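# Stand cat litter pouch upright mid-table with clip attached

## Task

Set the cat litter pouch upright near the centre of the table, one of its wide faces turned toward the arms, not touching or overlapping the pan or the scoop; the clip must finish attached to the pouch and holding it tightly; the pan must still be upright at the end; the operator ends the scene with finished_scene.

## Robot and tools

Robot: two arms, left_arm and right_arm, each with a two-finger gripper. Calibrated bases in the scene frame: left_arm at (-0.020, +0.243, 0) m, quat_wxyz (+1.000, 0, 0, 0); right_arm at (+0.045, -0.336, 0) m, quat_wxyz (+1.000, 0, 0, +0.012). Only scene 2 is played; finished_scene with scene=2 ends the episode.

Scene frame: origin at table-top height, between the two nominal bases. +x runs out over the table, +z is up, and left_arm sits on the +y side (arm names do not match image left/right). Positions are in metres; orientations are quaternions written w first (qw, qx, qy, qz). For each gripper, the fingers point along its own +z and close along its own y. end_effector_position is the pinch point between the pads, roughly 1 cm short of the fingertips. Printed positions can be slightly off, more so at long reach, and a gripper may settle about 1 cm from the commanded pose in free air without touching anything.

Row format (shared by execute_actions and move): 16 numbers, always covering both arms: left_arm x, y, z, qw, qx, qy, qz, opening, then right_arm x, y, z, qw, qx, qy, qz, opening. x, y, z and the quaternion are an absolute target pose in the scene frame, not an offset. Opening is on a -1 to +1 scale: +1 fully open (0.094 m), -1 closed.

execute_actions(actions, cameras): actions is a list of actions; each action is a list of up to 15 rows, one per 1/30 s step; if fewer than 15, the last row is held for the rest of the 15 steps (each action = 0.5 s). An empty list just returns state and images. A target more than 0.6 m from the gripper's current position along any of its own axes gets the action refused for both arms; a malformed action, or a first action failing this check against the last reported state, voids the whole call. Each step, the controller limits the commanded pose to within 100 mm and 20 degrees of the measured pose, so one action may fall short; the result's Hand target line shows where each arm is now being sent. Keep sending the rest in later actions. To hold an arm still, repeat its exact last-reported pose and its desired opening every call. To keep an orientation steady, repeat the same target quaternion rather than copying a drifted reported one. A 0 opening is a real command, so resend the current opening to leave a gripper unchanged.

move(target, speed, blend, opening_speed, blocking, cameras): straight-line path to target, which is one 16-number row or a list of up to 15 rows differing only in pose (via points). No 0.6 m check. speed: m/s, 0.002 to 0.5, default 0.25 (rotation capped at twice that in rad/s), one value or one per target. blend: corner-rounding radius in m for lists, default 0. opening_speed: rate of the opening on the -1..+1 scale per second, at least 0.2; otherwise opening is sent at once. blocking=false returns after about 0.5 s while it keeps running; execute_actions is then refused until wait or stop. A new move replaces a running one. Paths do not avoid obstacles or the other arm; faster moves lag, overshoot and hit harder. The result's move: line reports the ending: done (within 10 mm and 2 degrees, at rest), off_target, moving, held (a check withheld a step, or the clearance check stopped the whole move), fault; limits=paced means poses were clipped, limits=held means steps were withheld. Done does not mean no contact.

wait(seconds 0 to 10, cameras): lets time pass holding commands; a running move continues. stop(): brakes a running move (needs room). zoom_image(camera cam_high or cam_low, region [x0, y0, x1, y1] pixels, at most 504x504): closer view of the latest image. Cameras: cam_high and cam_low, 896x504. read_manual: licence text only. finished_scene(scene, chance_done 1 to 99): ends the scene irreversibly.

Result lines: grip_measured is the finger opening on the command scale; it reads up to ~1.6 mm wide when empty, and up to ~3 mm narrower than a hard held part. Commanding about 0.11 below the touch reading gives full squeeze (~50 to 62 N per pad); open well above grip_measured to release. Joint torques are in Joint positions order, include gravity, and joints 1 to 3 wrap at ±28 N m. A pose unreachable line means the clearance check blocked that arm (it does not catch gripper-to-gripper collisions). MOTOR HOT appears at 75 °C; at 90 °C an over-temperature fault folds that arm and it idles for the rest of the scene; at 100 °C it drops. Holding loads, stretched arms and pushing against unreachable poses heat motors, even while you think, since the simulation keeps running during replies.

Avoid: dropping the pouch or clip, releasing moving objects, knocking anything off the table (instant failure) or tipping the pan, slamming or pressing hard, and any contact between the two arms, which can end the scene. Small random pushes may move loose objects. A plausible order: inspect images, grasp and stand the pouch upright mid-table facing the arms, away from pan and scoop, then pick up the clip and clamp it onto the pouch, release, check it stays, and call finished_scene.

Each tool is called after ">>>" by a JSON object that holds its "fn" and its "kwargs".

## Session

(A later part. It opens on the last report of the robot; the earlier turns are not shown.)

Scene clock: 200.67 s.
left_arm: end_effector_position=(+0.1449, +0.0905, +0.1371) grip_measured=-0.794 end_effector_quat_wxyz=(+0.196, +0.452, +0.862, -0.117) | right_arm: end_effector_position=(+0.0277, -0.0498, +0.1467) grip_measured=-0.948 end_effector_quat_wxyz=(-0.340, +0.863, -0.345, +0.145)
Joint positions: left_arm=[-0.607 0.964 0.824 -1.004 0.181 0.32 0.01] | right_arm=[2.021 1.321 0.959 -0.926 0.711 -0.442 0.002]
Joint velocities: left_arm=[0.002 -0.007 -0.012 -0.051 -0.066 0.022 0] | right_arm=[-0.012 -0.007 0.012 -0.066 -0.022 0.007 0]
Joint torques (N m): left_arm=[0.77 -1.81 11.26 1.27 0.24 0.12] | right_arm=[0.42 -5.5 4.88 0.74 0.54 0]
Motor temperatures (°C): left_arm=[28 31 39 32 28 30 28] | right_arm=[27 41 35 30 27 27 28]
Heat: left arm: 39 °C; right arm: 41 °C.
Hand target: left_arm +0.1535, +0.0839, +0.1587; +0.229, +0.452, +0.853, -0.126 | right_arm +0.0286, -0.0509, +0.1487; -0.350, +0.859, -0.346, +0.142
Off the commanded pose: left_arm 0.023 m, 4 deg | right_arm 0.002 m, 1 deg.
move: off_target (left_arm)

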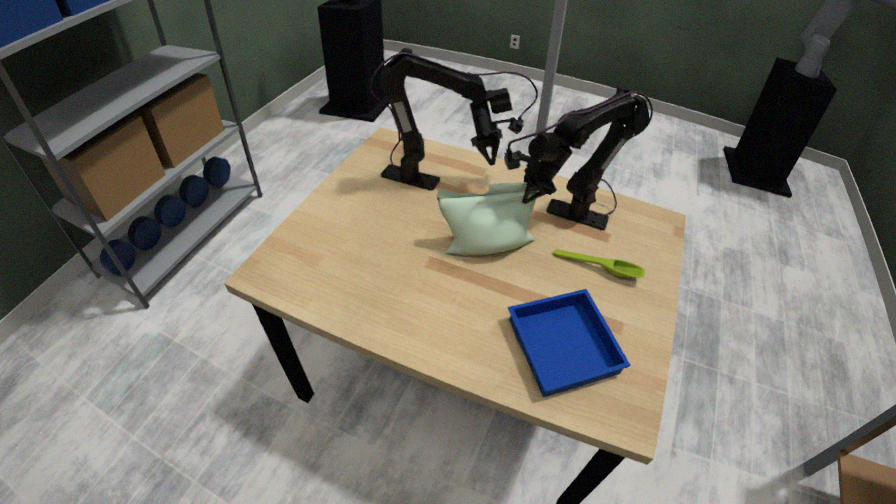

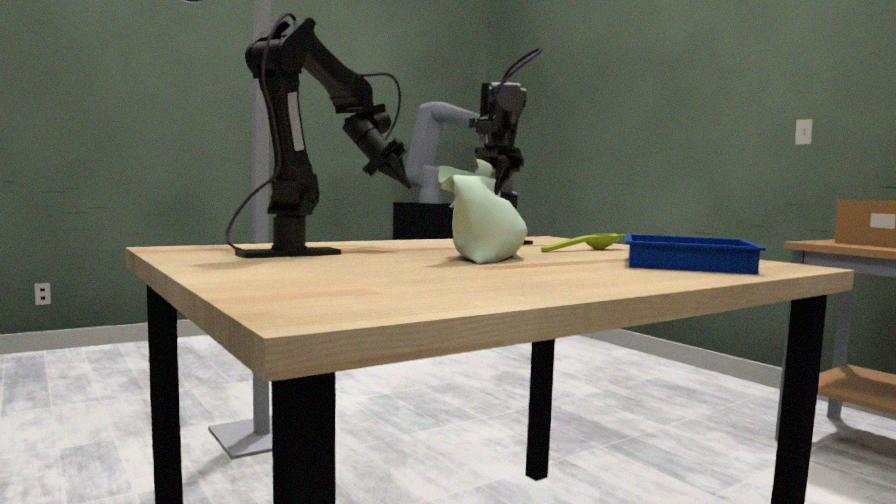

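>>> {"fn": "move", "kwargs": {"target": [[0.177, 0.104, 0.158, -0.21457, -0.54014, -0.80079, 0.14473, -0.87, 0.0286, -0.0509, 0.1487, -0.350, 0.859, -0.346, 0.142, -0.95], [0.200, 0.114, 0.158, -0.2067, -0.58131, -0.77143, 0.15576, -0.87, 0.0286, -0.0509, 0.1487, -0.350, 0.859, -0.346, 0.142, -0.95]], "speed": [0.06, 0.06], "blend": [0.015, 0]}}

>>> {"fn": "zoom_image", "kwargs": {"camera": "cam_high", "region": [420, 140, 560, 280]}}

>>> {"fn": "zoom_image", "kwargs": {"camera": "cam_low", "region": [410, 140, 550, 280]}}

Scene clock: 204.40 s.
left_arm: end_effector_position=(+0.1860, +0.1222, +0.1395) grip_measured=-0.794 end_effector_quat_wxyz=(+0.167, +0.576, +0.785, -0.155) | right_arm: end_effector_position=(+0.0277, -0.0498, +0.1467) grip_measured=-0.948 end_effector_quat_wxyz=(-0.340, +0.863, -0.345, +0.145)
Joint positions: left_arm=[-0.225 1.222 0.987 -1.139 0.418 0.998 0.01] | right_arm=[2.021 1.321 0.959 -0.926 0.711 -0.442 0.002]
Joint velocities: left_arm=[0.002 -0.017 0.017 0.022 -0.007 -0.037 0] | right_arm=[-0.012 0.012 0.007 0.007 -0.037 0.037 0]
Joint torques (N m): left_arm=[0.43 -2.97 10.77 1.05 0.76 0.15] | right_arm=[0.66 -5.46 5 0.74 0.53 0]
Motor temperatures (°C): left_arm=[28 31 40 32 28 30 29] | right_arm=[27 41 35 30 27 27 28]
Heat: left arm: 40 °C; right arm: 41 °C.
Hand target: left_arm +0.1996, +0.1131, +0.1595; +0.209, +0.580, +0.771, -0.159 | right_arm +0.0286, -0.0509, +0.1487; -0.350, +0.859, -0.346, +0.142
Off the commanded pose: left_arm 0.025 m, 5 deg | right_arm 0.002 m, 1 deg.
move: off_target (left_arm)

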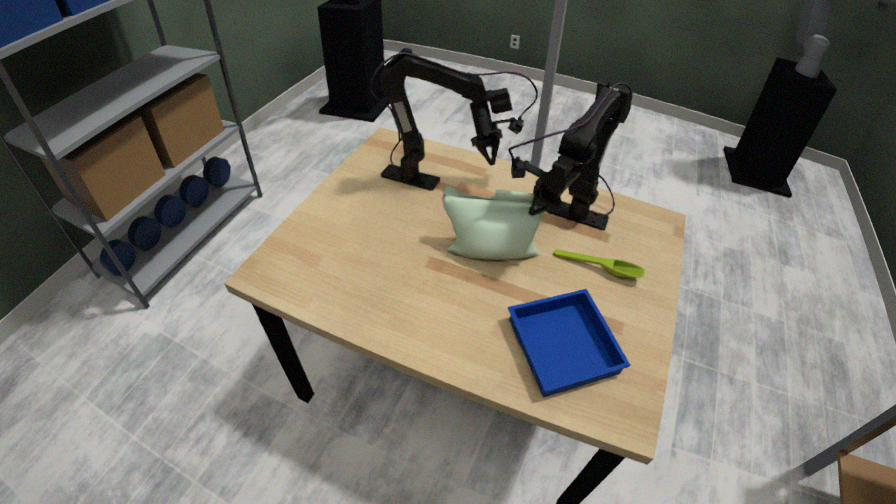

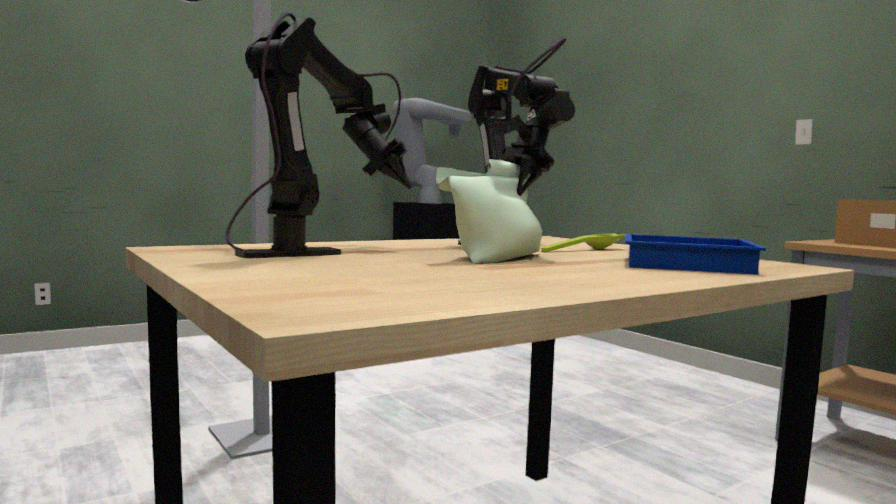

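Scaled by 3.600.

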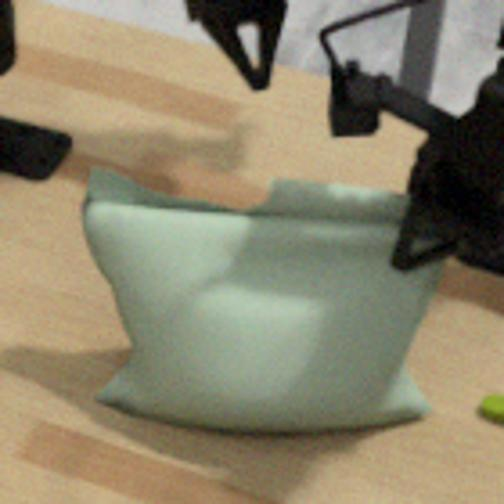

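Scaled by 3.600.

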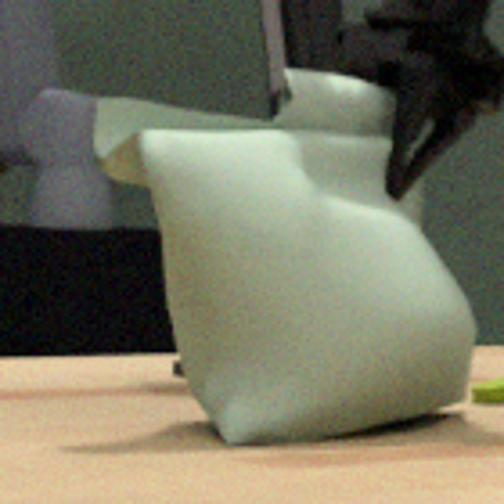

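>>> {"fn": "move", "kwargs": {"target": [[0.228, 0.112, 0.148, -0.19234, -0.64633, -0.71782, 0.17318, -0.87, 0.0286, -0.0509, 0.1487, -0.350, 0.859, -0.346, 0.142, -0.95], [0.254, 0.106, 0.145, -0.17652, -0.70643, -0.65876, 0.18929, -0.87, 0.0286, -0.0509, 0.1487, -0.350, 0.859, -0.346, 0.142, -0.95]], "speed": [0.06, 0.06], "blend": [0.01, 0]}}

>>> {"fn": "zoom_image", "kwargs": {"camera": "cam_high", "region": [420, 140, 560, 280]}}

>>> {"fn": "zoom_image", "kwargs": {"camera": "cam_low", "region": [410, 140, 550, 280]}}

Scene clock: 208.43 s.
left_arm: end_effector_position=(+0.2397, +0.1195, +0.1364) grip_measured=-0.796 end_effector_quat_wxyz=(+0.137, +0.702, +0.675, -0.182) | right_arm: end_effector_position=(+0.0277, -0.0497, +0.1467) grip_measured=-0.948 end_effector_quat_wxyz=(-0.340, +0.863, -0.345, +0.145)
Joint positions: left_arm=[-0.168 1.585 1.28 -1.261 0.459 1.44 0.01] | right_arm=[2.021 1.321 0.959 -0.926 0.711 -0.442 0.002]
Joint velocities: left_arm=[0.002 -0.002 0.007 -0.051 0.037 -0.007 -0.001] | right_arm=[-0.007 -0.007 -0.017 0.081 0.11 -0.037 0]
Joint torques (N m): left_arm=[-0.43 -4.7 8.85 0.85 0.94 0.14] | right_arm=[0.47 -5.76 4.93 0.72 0.53 0.01]
Motor temperatures (°C): left_arm=[28 31 41 32 29 30 29] | right_arm=[27 40 35 30 27 27 28]
Heat: left arm: 41 °C; right arm: 40 °C.
Hand target: left_arm +0.2532, +0.1062, +0.1457; +0.176, +0.706, +0.659, -0.189 | right_arm +0.0286, -0.0509, +0.1487; -0.350, +0.859, -0.346, +0.142
Off the commanded pose: left_arm 0.021 m, 5 deg | right_arm 0.003 m, 1 deg.
move: off_target (left_arm)

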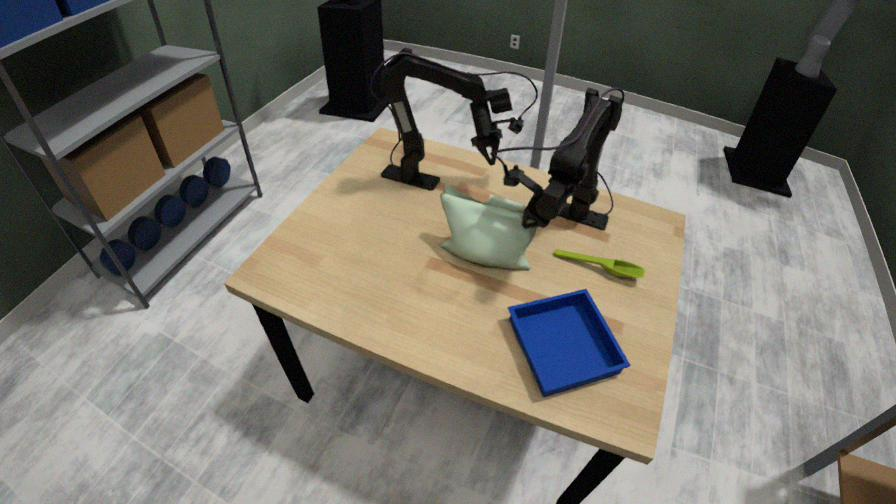

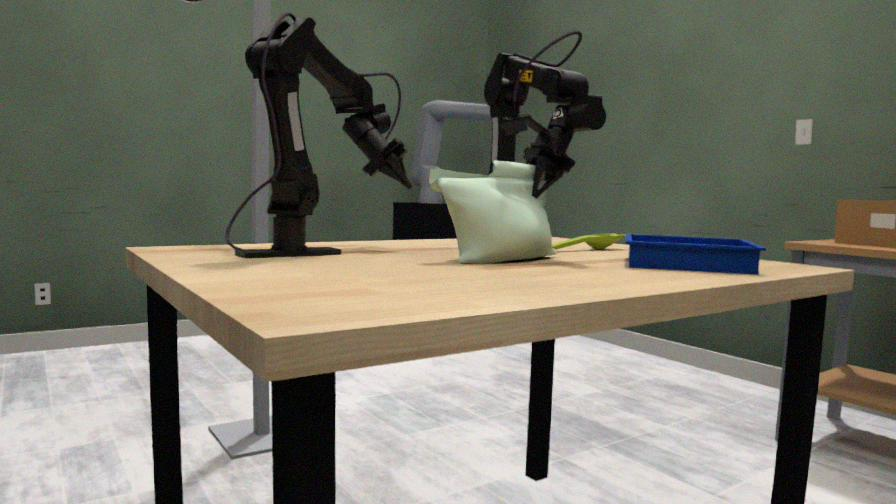

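Scaled by 3.600.

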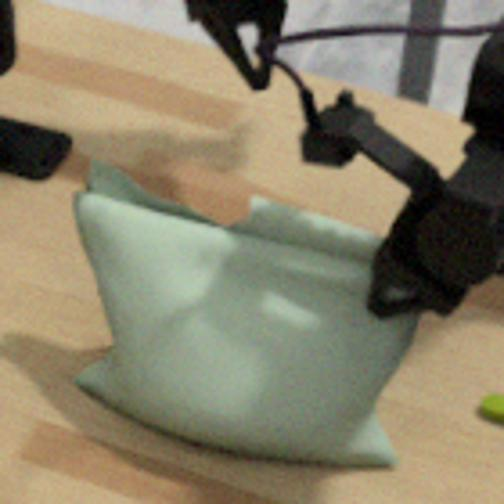

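Scaled by 3.600.

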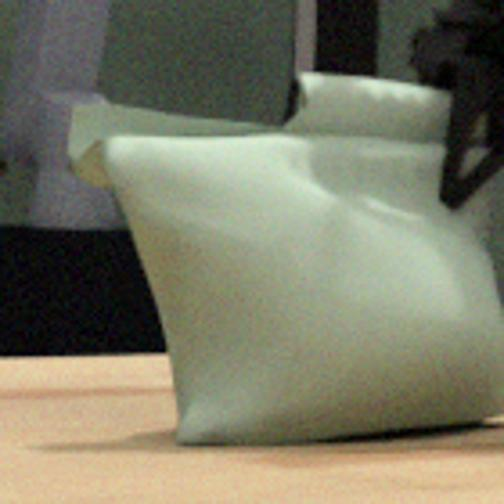

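>>> {"fn": "move", "kwargs": {"target": [0.245, 0.112, 0.126, -0.17652, -0.70643, -0.65876, 0.18929, -0.87, 0.0286, -0.0509, 0.1487, -0.350, 0.859, -0.346, 0.142, -0.95], "speed": 0.06, "cameras": []}}

>>> {"fn": "move", "kwargs": {"target": [0.245, 0.112, 0.126, -0.17652, -0.70643, -0.65876, 0.18929, 0.1, 0.0286, -0.0509, 0.1487, -0.350, 0.859, -0.346, 0.142, -0.95], "speed": 0.06, "opening_speed": 1.2}}

>>> {"fn": "zoom_image", "kwargs": {"camera": "cam_high", "region": [420, 140, 560, 280]}}

>>> {"fn": "zoom_image", "kwargs": {"camera": "cam_low", "region": [410, 140, 570, 280]}}

Scene clock: 210.03 s.
left_arm: end_effector_position=(+0.2372, +0.1215, +0.1250) grip_measured=-0.798 end_effector_quat_wxyz=(+0.144, +0.702, +0.671, -0.191) | right_arm: end_effector_position=(+0.0277, -0.0497, +0.1467) grip_measured=-0.948 end_effector_quat_wxyz=(-0.340, +0.863, -0.345, +0.145)
Joint positions: left_arm=[-0.148 1.583 1.225 -1.22 0.484 1.469 0.01] | right_arm=[2.021 1.321 0.959 -0.926 0.711 -0.442 0.002]
Joint velocities: left_arm=[-0.017 -0.017 0.002 0.007 -0.081 0.037 0.001] | right_arm=[-0.017 0.002 -0.037 0.095 0.051 0.007 -0.001]
Joint torques (N m): left_arm=[-0.4 -6.2 4.7 1.08 0.71 0.07] | right_arm=[0.55 -5.57 4.71 0.76 0.5 0.02]
Motor temperatures (°C): left_arm=[28 31 40 32 29 30 29] | right_arm=[27 40 35 30 27 27 28]
Heat: left arm: 40 °C; right arm: 40 °C.
Hand target: left_arm +0.2444, +0.1124, +0.1266; +0.176, +0.707, +0.658, -0.190 | right_arm +0.0286, -0.0509, +0.1487; -0.350, +0.859, -0.346, +0.142
Off the commanded pose: left_arm 0.012 m, 4 deg | right_arm 0.003 m, 1 deg.
move: off_target (left_arm)
No camera images: "cameras" was empty.

Scene clock: 211.10 s.
left_arm: end_effector_position=(+0.2456, +0.1180, +0.1242) grip_measured=+0.099 end_effector_quat_wxyz=(+0.164, +0.704, +0.665, -0.184) | right_arm: end_effector_position=(+0.0277, -0.0497, +0.1467) grip_measured=-0.948 end_effector_quat_wxyz=(-0.340, +0.863, -0.345, +0.145)
Joint positions: left_arm=[-0.148 1.583 1.217 -1.171 0.498 1.472 0.052] | right_arm=[2.021 1.321 0.959 -0.926 0.711 -0.442 0.002]
Joint velocities: left_arm=[-0.012 0.002 -0.022 0.022 0.037 0.11 -0.001] | right_arm=[-0.007 0.002 -0.002 -0.037 0.022 0.007 0]
Joint torques (N m): left_arm=[-0.57 -6.28 5.41 0.65 0.52 0.04] | right_arm=[0.47 -5.56 4.98 0.74 0.53 -0.02]
Motor temperatures (°C): left_arm=[28 31 40 32 29 30 29] | right_arm=[27 40 35 30 27 27 28]
Heat: left arm: 40 °C; right arm: 40 °C.
Hand target: left_arm +0.2448, +0.1121, +0.1258; +0.176, +0.707, +0.658, -0.190 | right_arm +0.0286, -0.0509, +0.1487; -0.350, +0.859, -0.346, +0.142
Off the commanded pose: left_arm 0.006 m, 2 deg | right_arm 0.003 m, 1 deg.
move: done

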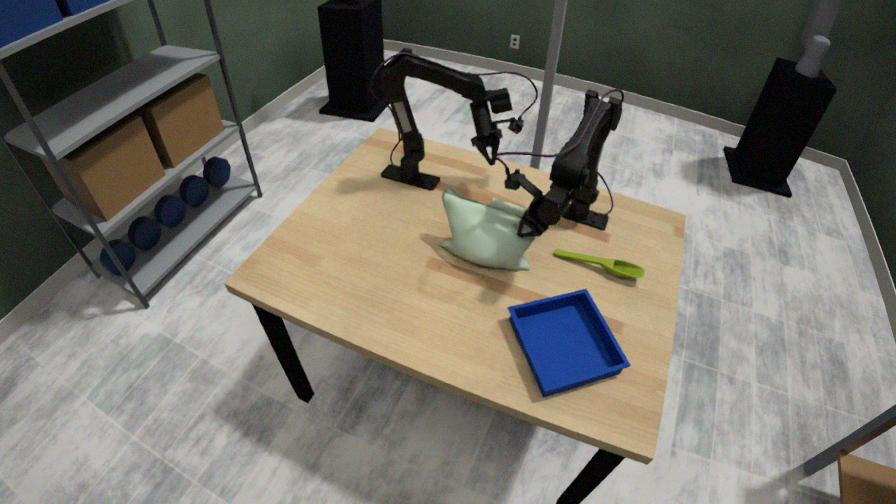

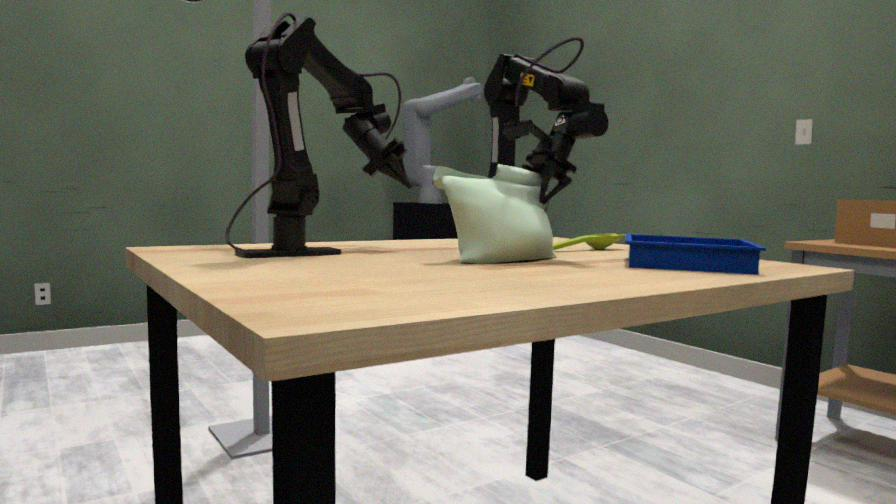

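Scaled by 3.600.

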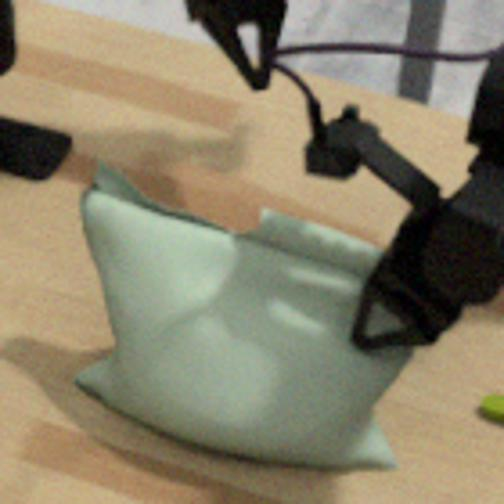

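Scaled by 3.150.

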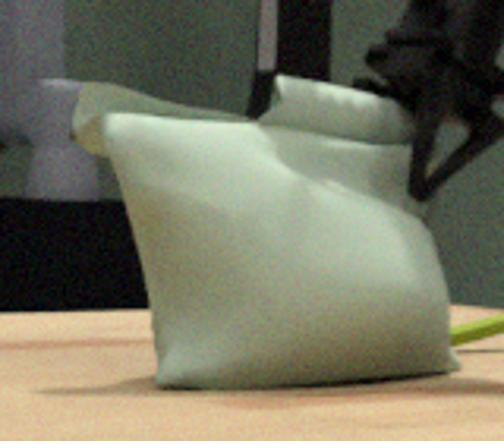

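>>> {"fn": "move", "kwargs": {"target": [0.251, 0.185, 0.238, -0.17652, -0.70643, -0.65876, 0.18929, 0.2, 0.0286, -0.0509, 0.1487, -0.350, 0.859, -0.346, 0.142, -0.95], "speed": 0.2}}

>>> {"fn": "zoom_image", "kwargs": {"camera": "cam_high", "region": [420, 140, 560, 280]}}

>>> {"fn": "zoom_image", "kwargs": {"camera": "cam_low", "region": [410, 140, 570, 280]}}

Scene clock: 214.70 s.
left_arm: end_effector_position=(+0.2568, +0.1863, +0.2265) grip_measured=+0.199 end_effector_quat_wxyz=(+0.211, +0.694, +0.674, -0.139) | right_arm: end_effector_position=(+0.0277, -0.0497, +0.1467) grip_measured=-0.948 end_effector_quat_wxyz=(-0.340, +0.863, -0.345, +0.145)
Joint positions: left_arm=[0.109 1.558 1.596 -1.565 0.51 1.696 0.056] | right_arm=[2.021 1.321 0.959 -0.926 0.711 -0.442 0.002]
Joint velocities: left_arm=[0.007 -0.017 0.002 0.007 0.037 -0.051 0] | right_arm=[0.007 -0.027 -0.002 0.051 -0.007 -0.007 0]
Joint torques (N m): left_arm=[0.36 -6.71 7.71 0.32 0.52 0.11] | right_arm=[0.54 -5.3 4.96 0.8 0.54 0.04]
Motor temperatures (°C): left_arm=[28 32 40 32 29 30 29] | right_arm=[27 40 34 30 27 27 28]
Heat: left arm: 40 °C; right arm: 40 °C.
Hand target: left_arm +0.2536, +0.1838, +0.2374; +0.224, +0.694, +0.670, -0.138 | right_arm +0.0286, -0.0509, +0.1487; -0.350, +0.859, -0.346, +0.142
Off the commanded pose: left_arm 0.013 m, 7 deg | right_arm 0.003 m, 1 deg.
joint sent to its limit (left arm) — joint 4 (wrist pitch), lower limit. The joint targets are off in orientation, not in position.
move: off_target (left_arm)

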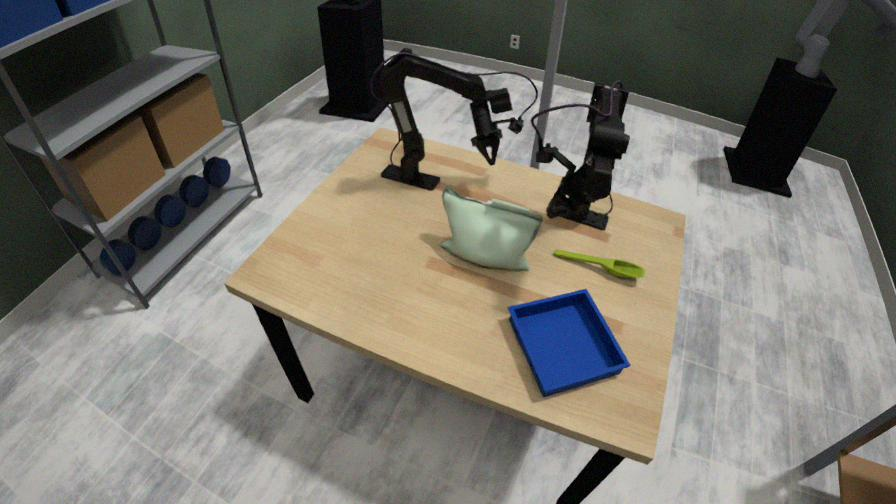

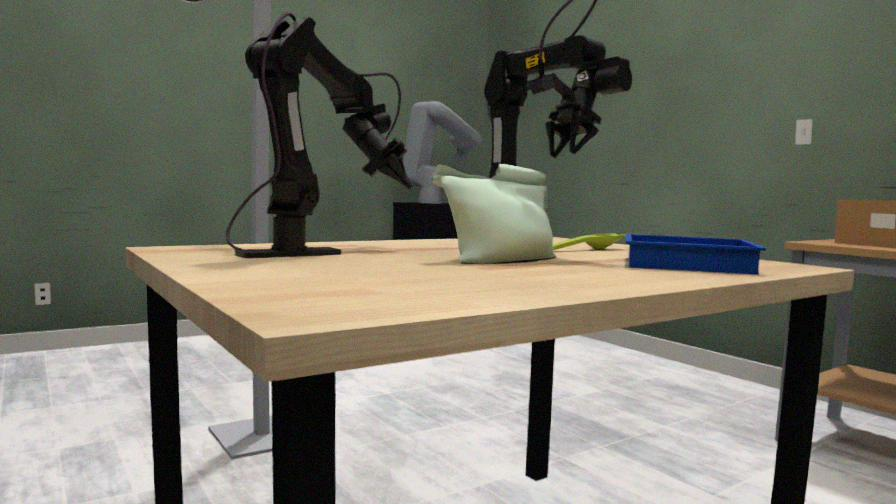

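Scaled by 3.600.

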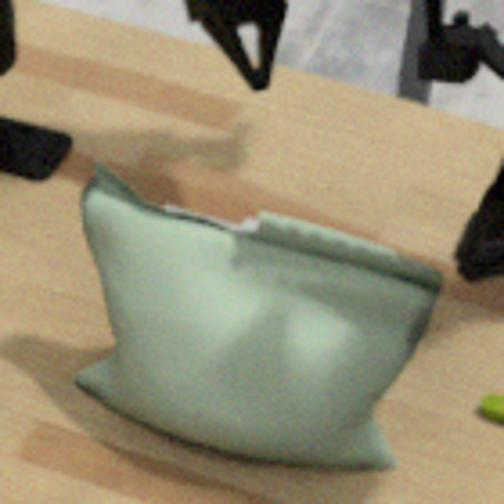

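Scaled by 3.150.

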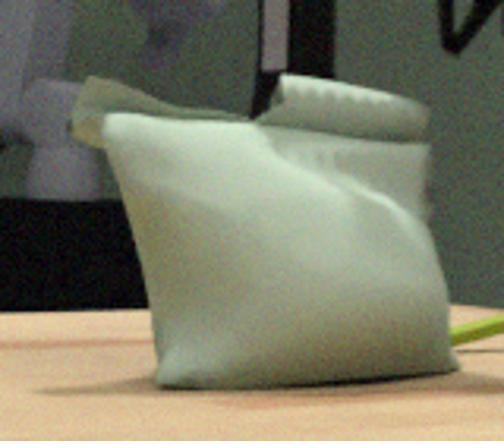

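>>> {"fn": "zoom_image", "kwargs": {"camera": "cam_high", "region": [435, 175, 555, 245]}}

>>> {"fn": "zoom_image", "kwargs": {"camera": "cam_low", "region": [425, 155, 565, 215]}}

Scaled by 4.200.

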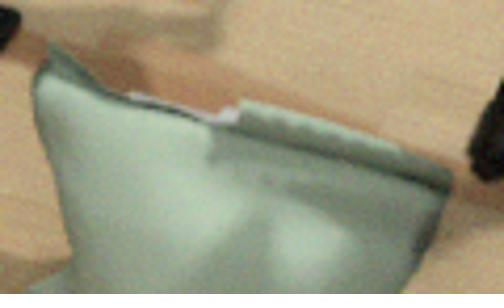

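Scaled by 3.600.

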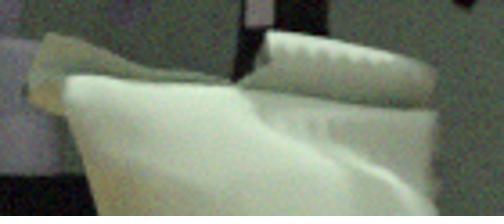

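>>> {"fn": "move", "kwargs": {"target": [[0.266, 0.245, 0.14, 0, 0, 0.9239, -0.3827, -0.95, 0.0286, -0.0509, 0.1487, -0.350, 0.859, -0.346, 0.142, -0.95], [0.268, 0.215, 0.052, 0, 0, 0.9239, -0.3827, -0.95, 0.0286, -0.0509, 0.1487, -0.350, 0.859, -0.346, 0.142, -0.95]], "speed": [0.4, 0.2], "blend": [0.02, 0]}}

>>> {"fn": "zoom_image", "kwargs": {"camera": "cam_high", "region": [440, 120, 640, 300]}}

>>> {"fn": "zoom_image", "kwargs": {"camera": "cam_low", "region": [430, 60, 650, 290]}}

Scene clock: 220.43 s.
left_arm: end_effector_position=(+0.2661, +0.2176, +0.0559) grip_measured=-0.949 end_effector_quat_wxyz=(-0.003, -0.002, +0.926, -0.376) | right_arm: end_effector_position=(+0.0277, -0.0497, +0.1467) grip_measured=-0.948 end_effector_quat_wxyz=(-0.340, +0.863, -0.345, +0.145)
Joint positions: left_arm=[0.33 1.889 1.158 -1.151 0.718 0.444 0.002] | right_arm=[2.021 1.321 0.959 -0.926 0.711 -0.442 0.002]
Joint velocities: left_arm=[-0.002 0.012 0.002 -0.022 -0.007 0.081 0.001] | right_arm=[-0.002 0.002 0.017 0.051 0.007 -0.007 0.001]
Joint torques (N m): left_arm=[-0.44 -6.84 4.38 0.07 0.57 0.01] | right_arm=[0.36 -5.35 4.79 0.72 0.49 0.04]
Motor temperatures (°C): left_arm=[28 32 39 31 29 30 29] | right_arm=[27 40 34 30 27 27 28]
Heat: left arm: 39 °C; right arm: 40 °C.
Hand target: left_arm +0.2678, +0.2147, +0.0537; +0.001, -0.001, +0.923, -0.384 | right_arm +0.0286, -0.0509, +0.1487; -0.350, +0.859, -0.346, +0.142
Off the commanded pose: left_arm 0.005 m, 1 deg | right_arm 0.003 m, 1 deg.
move: done

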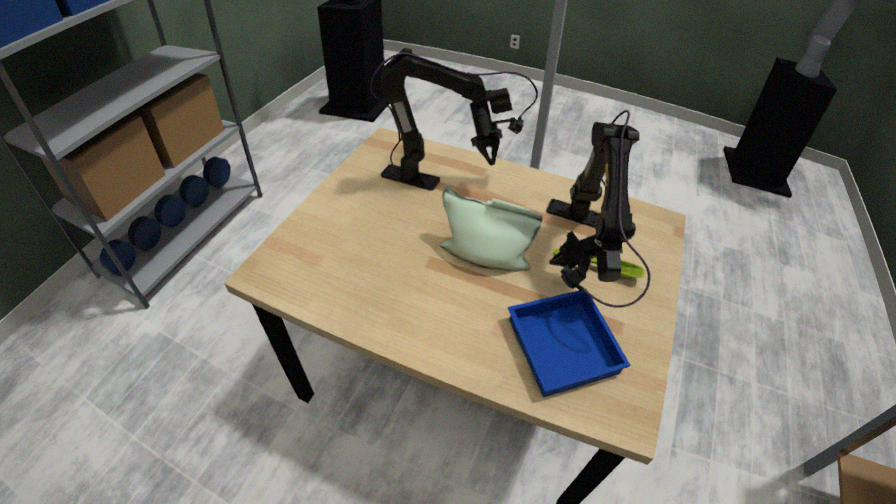

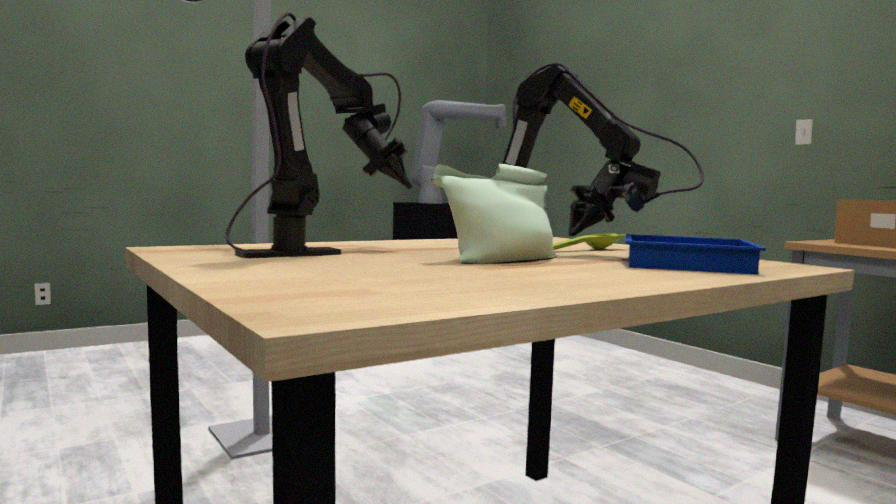

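Scaled by 2.520.

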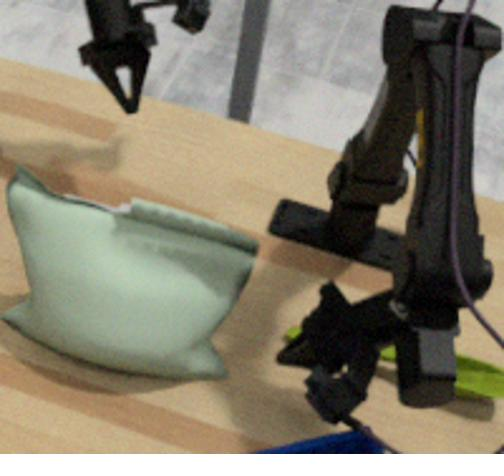

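Scaled by 2.191.

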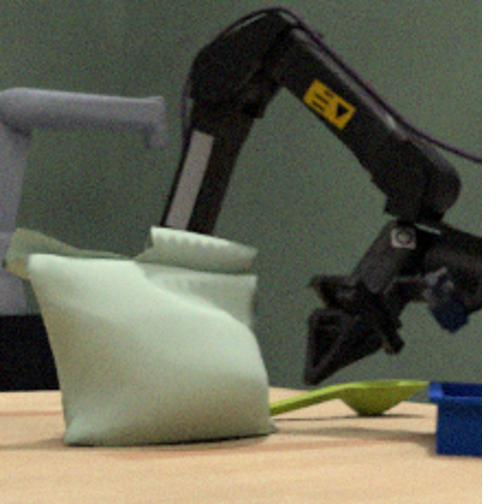

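>>> {"fn": "move", "kwargs": {"target": [[0.268, 0.185, 0.046, 0, 0, 0.9239, -0.3827, -0.95, 0.0286, -0.0509, 0.1487, -0.350, 0.859, -0.346, 0.142, -0.95], [0.266, 0.135, 0.045, 0, 0, 0.9239, -0.3827, -0.95, 0.0286, -0.0509, 0.1487, -0.350, 0.859, -0.346, 0.142, -0.95]], "speed": [0.1, 0.05], "blend": [0.01, 0]}}

>>> {"fn": "zoom_image", "kwargs": {"camera": "cam_high", "region": [420, 140, 600, 290]}}

>>> {"fn": "zoom_image", "kwargs": {"camera": "cam_low", "region": [410, 130, 610, 280]}}

Scene clock: 222.77 s.
left_arm: end_effector_position=(+0.2619, +0.1406, +0.0374) grip_measured=-0.949 end_effector_quat_wxyz=(-0.019, -0.009, +0.928, -0.373) | right_arm: end_effector_position=(+0.0277, -0.0497, +0.1467) grip_measured=-0.948 end_effector_quat_wxyz=(-0.340, +0.863, -0.345, +0.145)
Joint positions: left_arm=[0.071 1.82 0.997 -0.856 0.759 0.096 0.002] | right_arm=[2.021 1.321 0.959 -0.926 0.711 -0.442 0.002]
Joint velocities: left_arm=[-0.002 0.012 0.002 0.037 0.066 0.007 0] | right_arm=[0.002 -0.002 -0.012 -0.007 -0.022 -0.037 0]
Joint torques (N m): left_arm=[-0.68 -8.84 4.46 0.34 0.65 0.05] | right_arm=[0.35 -5.53 5.05 0.79 0.48 0.02]
Motor temperatures (°C): left_arm=[28 33 39 31 29 30 29] | right_arm=[27 40 34 30 27 27 28]
Heat: left arm: 39 °C; right arm: 40 °C.
Hand target: left_arm +0.2639, +0.1359, +0.0443; -0.004, +0.001, +0.925, -0.380 | right_arm +0.0286, -0.0509, +0.1487; -0.350, +0.859, -0.346, +0.142
Off the commanded pose: left_arm 0.010 m, 3 deg | right_arm 0.003 m, 1 deg.
move: off_target (left_arm)

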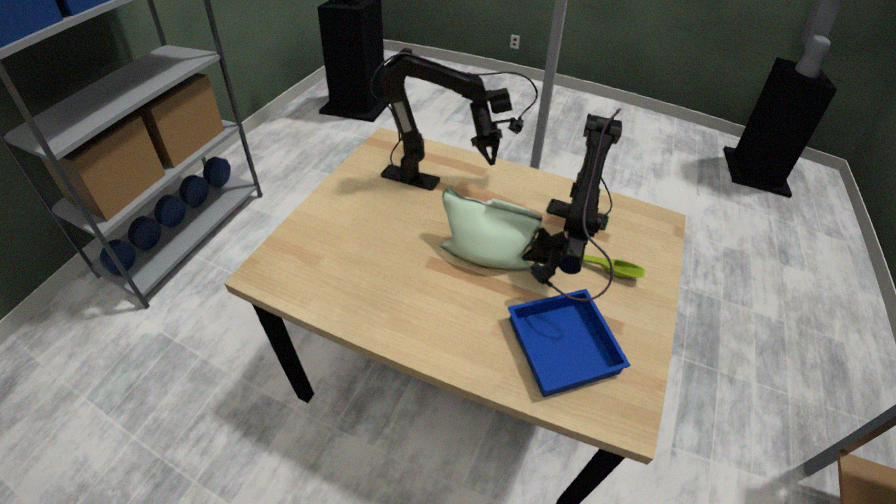

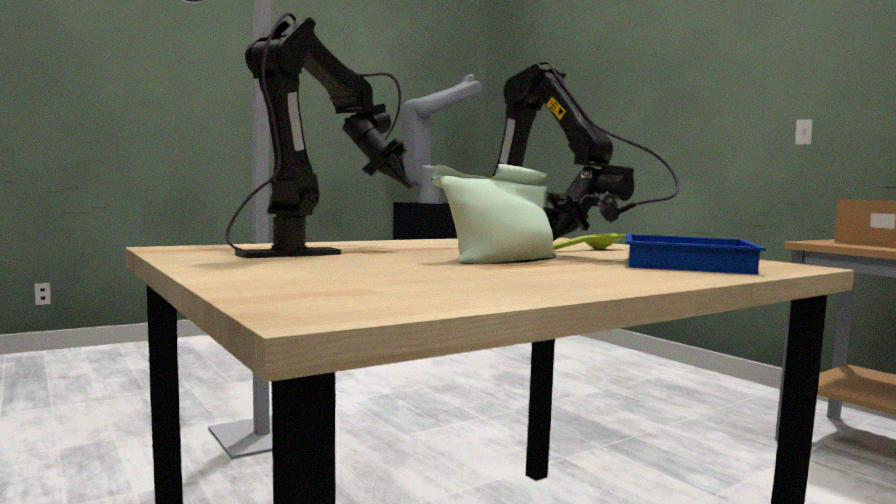

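Scaled by 2.800.

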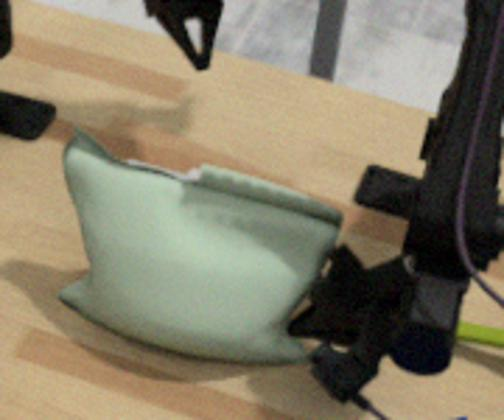

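Scaled by 2.520.

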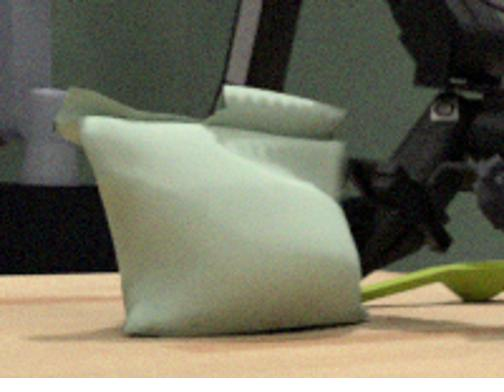

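>>> {"fn": "move", "kwargs": {"target": [0.263, 0.095, 0.048, 0, 0, 0.9239, -0.3827, -0.95, 0.0286, -0.0509, 0.1487, -0.350, 0.859, -0.346, 0.142, -0.95], "speed": 0.05}}

>>> {"fn": "zoom_image", "kwargs": {"camera": "cam_high", "region": [420, 140, 600, 290]}}

>>> {"fn": "zoom_image", "kwargs": {"camera": "cam_low", "region": [410, 130, 610, 280]}}

Scene clock: 226.17 s.
left_arm: end_effector_position=(+0.2613, +0.1095, +0.0365) grip_measured=-0.949 end_effector_quat_wxyz=(-0.016, -0.017, +0.934, -0.356) | right_arm: end_effector_position=(+0.0277, -0.0497, +0.1467) grip_measured=-0.948 end_effector_quat_wxyz=(-0.340, +0.863, -0.345, +0.145)
Joint positions: left_arm=[-0.054 1.769 0.95 -0.729 0.729 -0.098 0.002] | right_arm=[2.021 1.321 0.959 -0.926 0.711 -0.442 0.002]
Joint velocities: left_arm=[0.022 0.017 0.002 -0.022 0.022 -0.007 0.001] | right_arm=[-0.007 0.002 -0.002 0.022 -0.007 -0.022 0.001]
Joint torques (N m): left_arm=[-1.88 -8.39 4.36 0.77 1.01 -0.02] | right_arm=[0.4 -5.44 4.78 0.72 0.49 -0.01]
Motor temperatures (°C): left_arm=[28 33 38 31 29 30 29] | right_arm=[27 40 34 31 27 27 28]
Heat: left arm: 38 °C; right arm: 40 °C.
Hand target: left_arm +0.2616, +0.0962, +0.0472; -0.003, +0.002, +0.925, -0.381 | right_arm +0.0286, -0.0509, +0.1487; -0.350, +0.859, -0.346, +0.142
Off the commanded pose: left_arm 0.019 m, 4 deg | right_arm 0.003 m, 1 deg.
move: off_target (left_arm)

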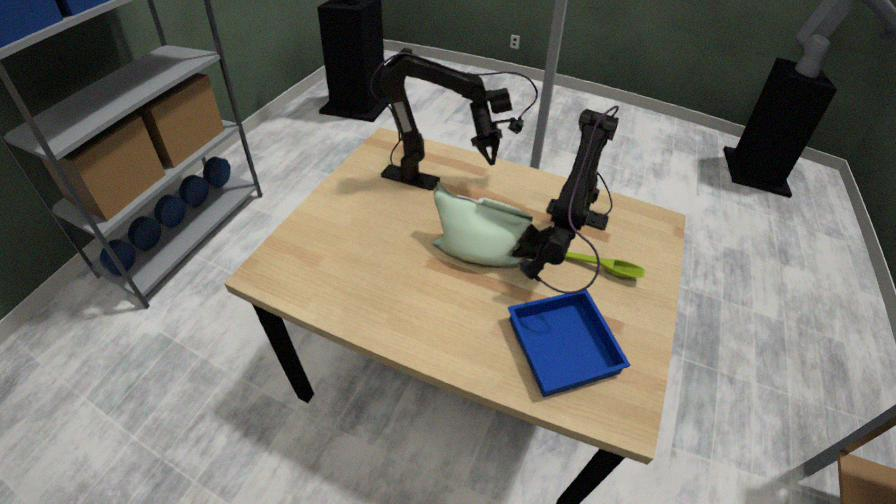

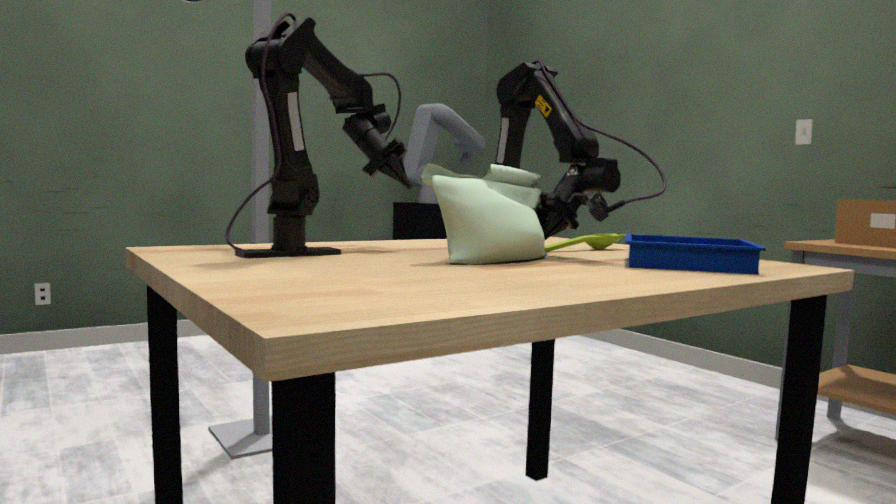

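Scaled by 2.800.

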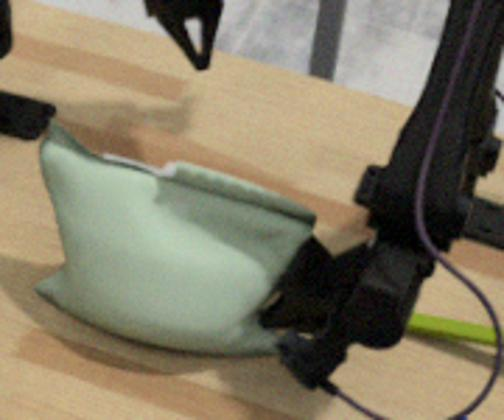

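Scaled by 2.520.

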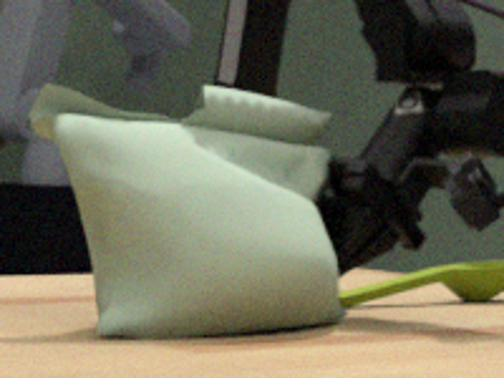

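>>> {"fn": "move", "kwargs": {"target": [0.264, 0.079, 0.050, 0, 0, 0.9239, -0.3827, -0.95, 0.0286, -0.0509, 0.1487, -0.350, 0.859, -0.346, 0.142, -0.95], "speed": 0.05}}

>>> {"fn": "zoom_image", "kwargs": {"camera": "cam_high", "region": [420, 140, 600, 290]}}

>>> {"fn": "zoom_image", "kwargs": {"camera": "cam_low", "region": [410, 130, 610, 280]}}

Scene clock: 227.90 s.
left_arm: end_effector_position=(+0.2624, +0.0939, +0.0370) grip_measured=-0.949 end_effector_quat_wxyz=(-0.018, -0.019, +0.935, -0.354) | right_arm: end_effector_position=(+0.0277, -0.0497, +0.1467) grip_measured=-0.948 end_effector_quat_wxyz=(-0.340, +0.863, -0.345, +0.145)
Joint positions: left_arm=[-0.109 1.766 0.95 -0.686 0.723 -0.177 0.002] | right_arm=[2.021 1.321 0.959 -0.926 0.711 -0.442 0.002]
Joint velocities: left_arm=[0.002 0.002 -0.002 0.081 0.007 0.066 0] | right_arm=[-0.007 -0.007 0.007 -0.007 -0.007 -0.081 -0.001]
Joint torques (N m): left_arm=[-1.7 -8.88 4.7 0.9 1.05 -0.04] | right_arm=[0.51 -5.22 5.15 0.72 0.52 0.01]
Motor temperatures (°C): left_arm=[28 34 38 31 29 30 29] | right_arm=[27 40 34 31 27 27 28]
Heat: left arm: 38 °C; right arm: 40 °C.
Hand target: left_arm +0.2632, +0.0801, +0.0497; -0.003, +0.001, +0.924, -0.382 | right_arm +0.0286, -0.0509, +0.1487; -0.350, +0.859, -0.346, +0.142
Off the commanded pose: left_arm 0.020 m, 5 deg | right_arm 0.003 m, 1 deg.
move: off_target (left_arm)

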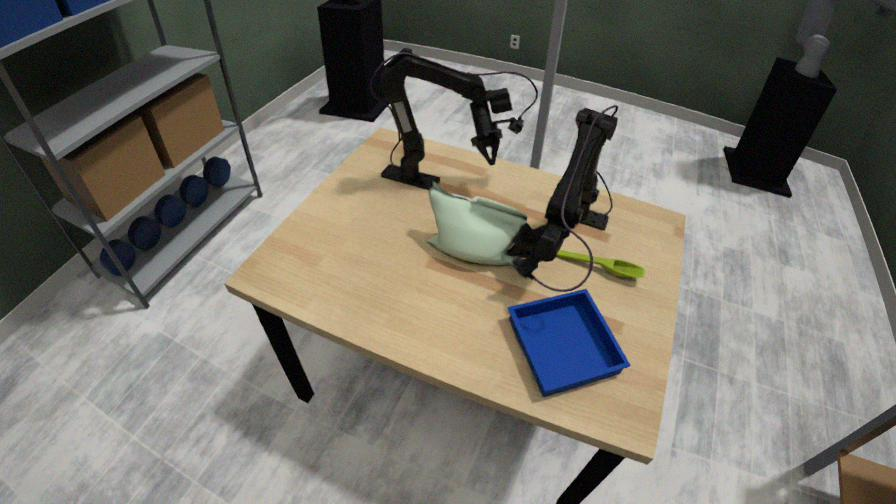

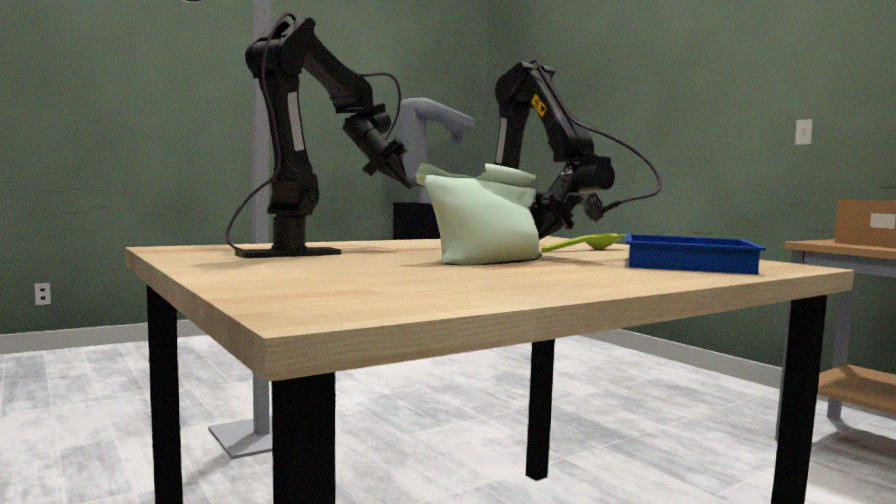

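Scaled by 2.800.

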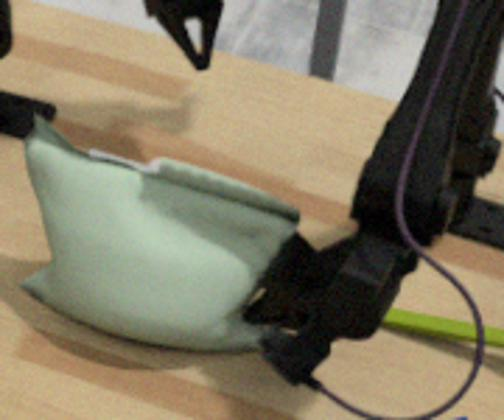

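Scaled by 2.520.

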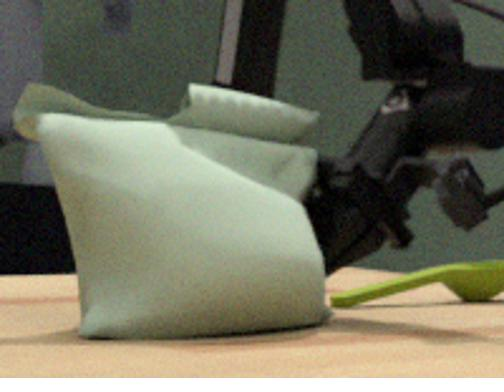

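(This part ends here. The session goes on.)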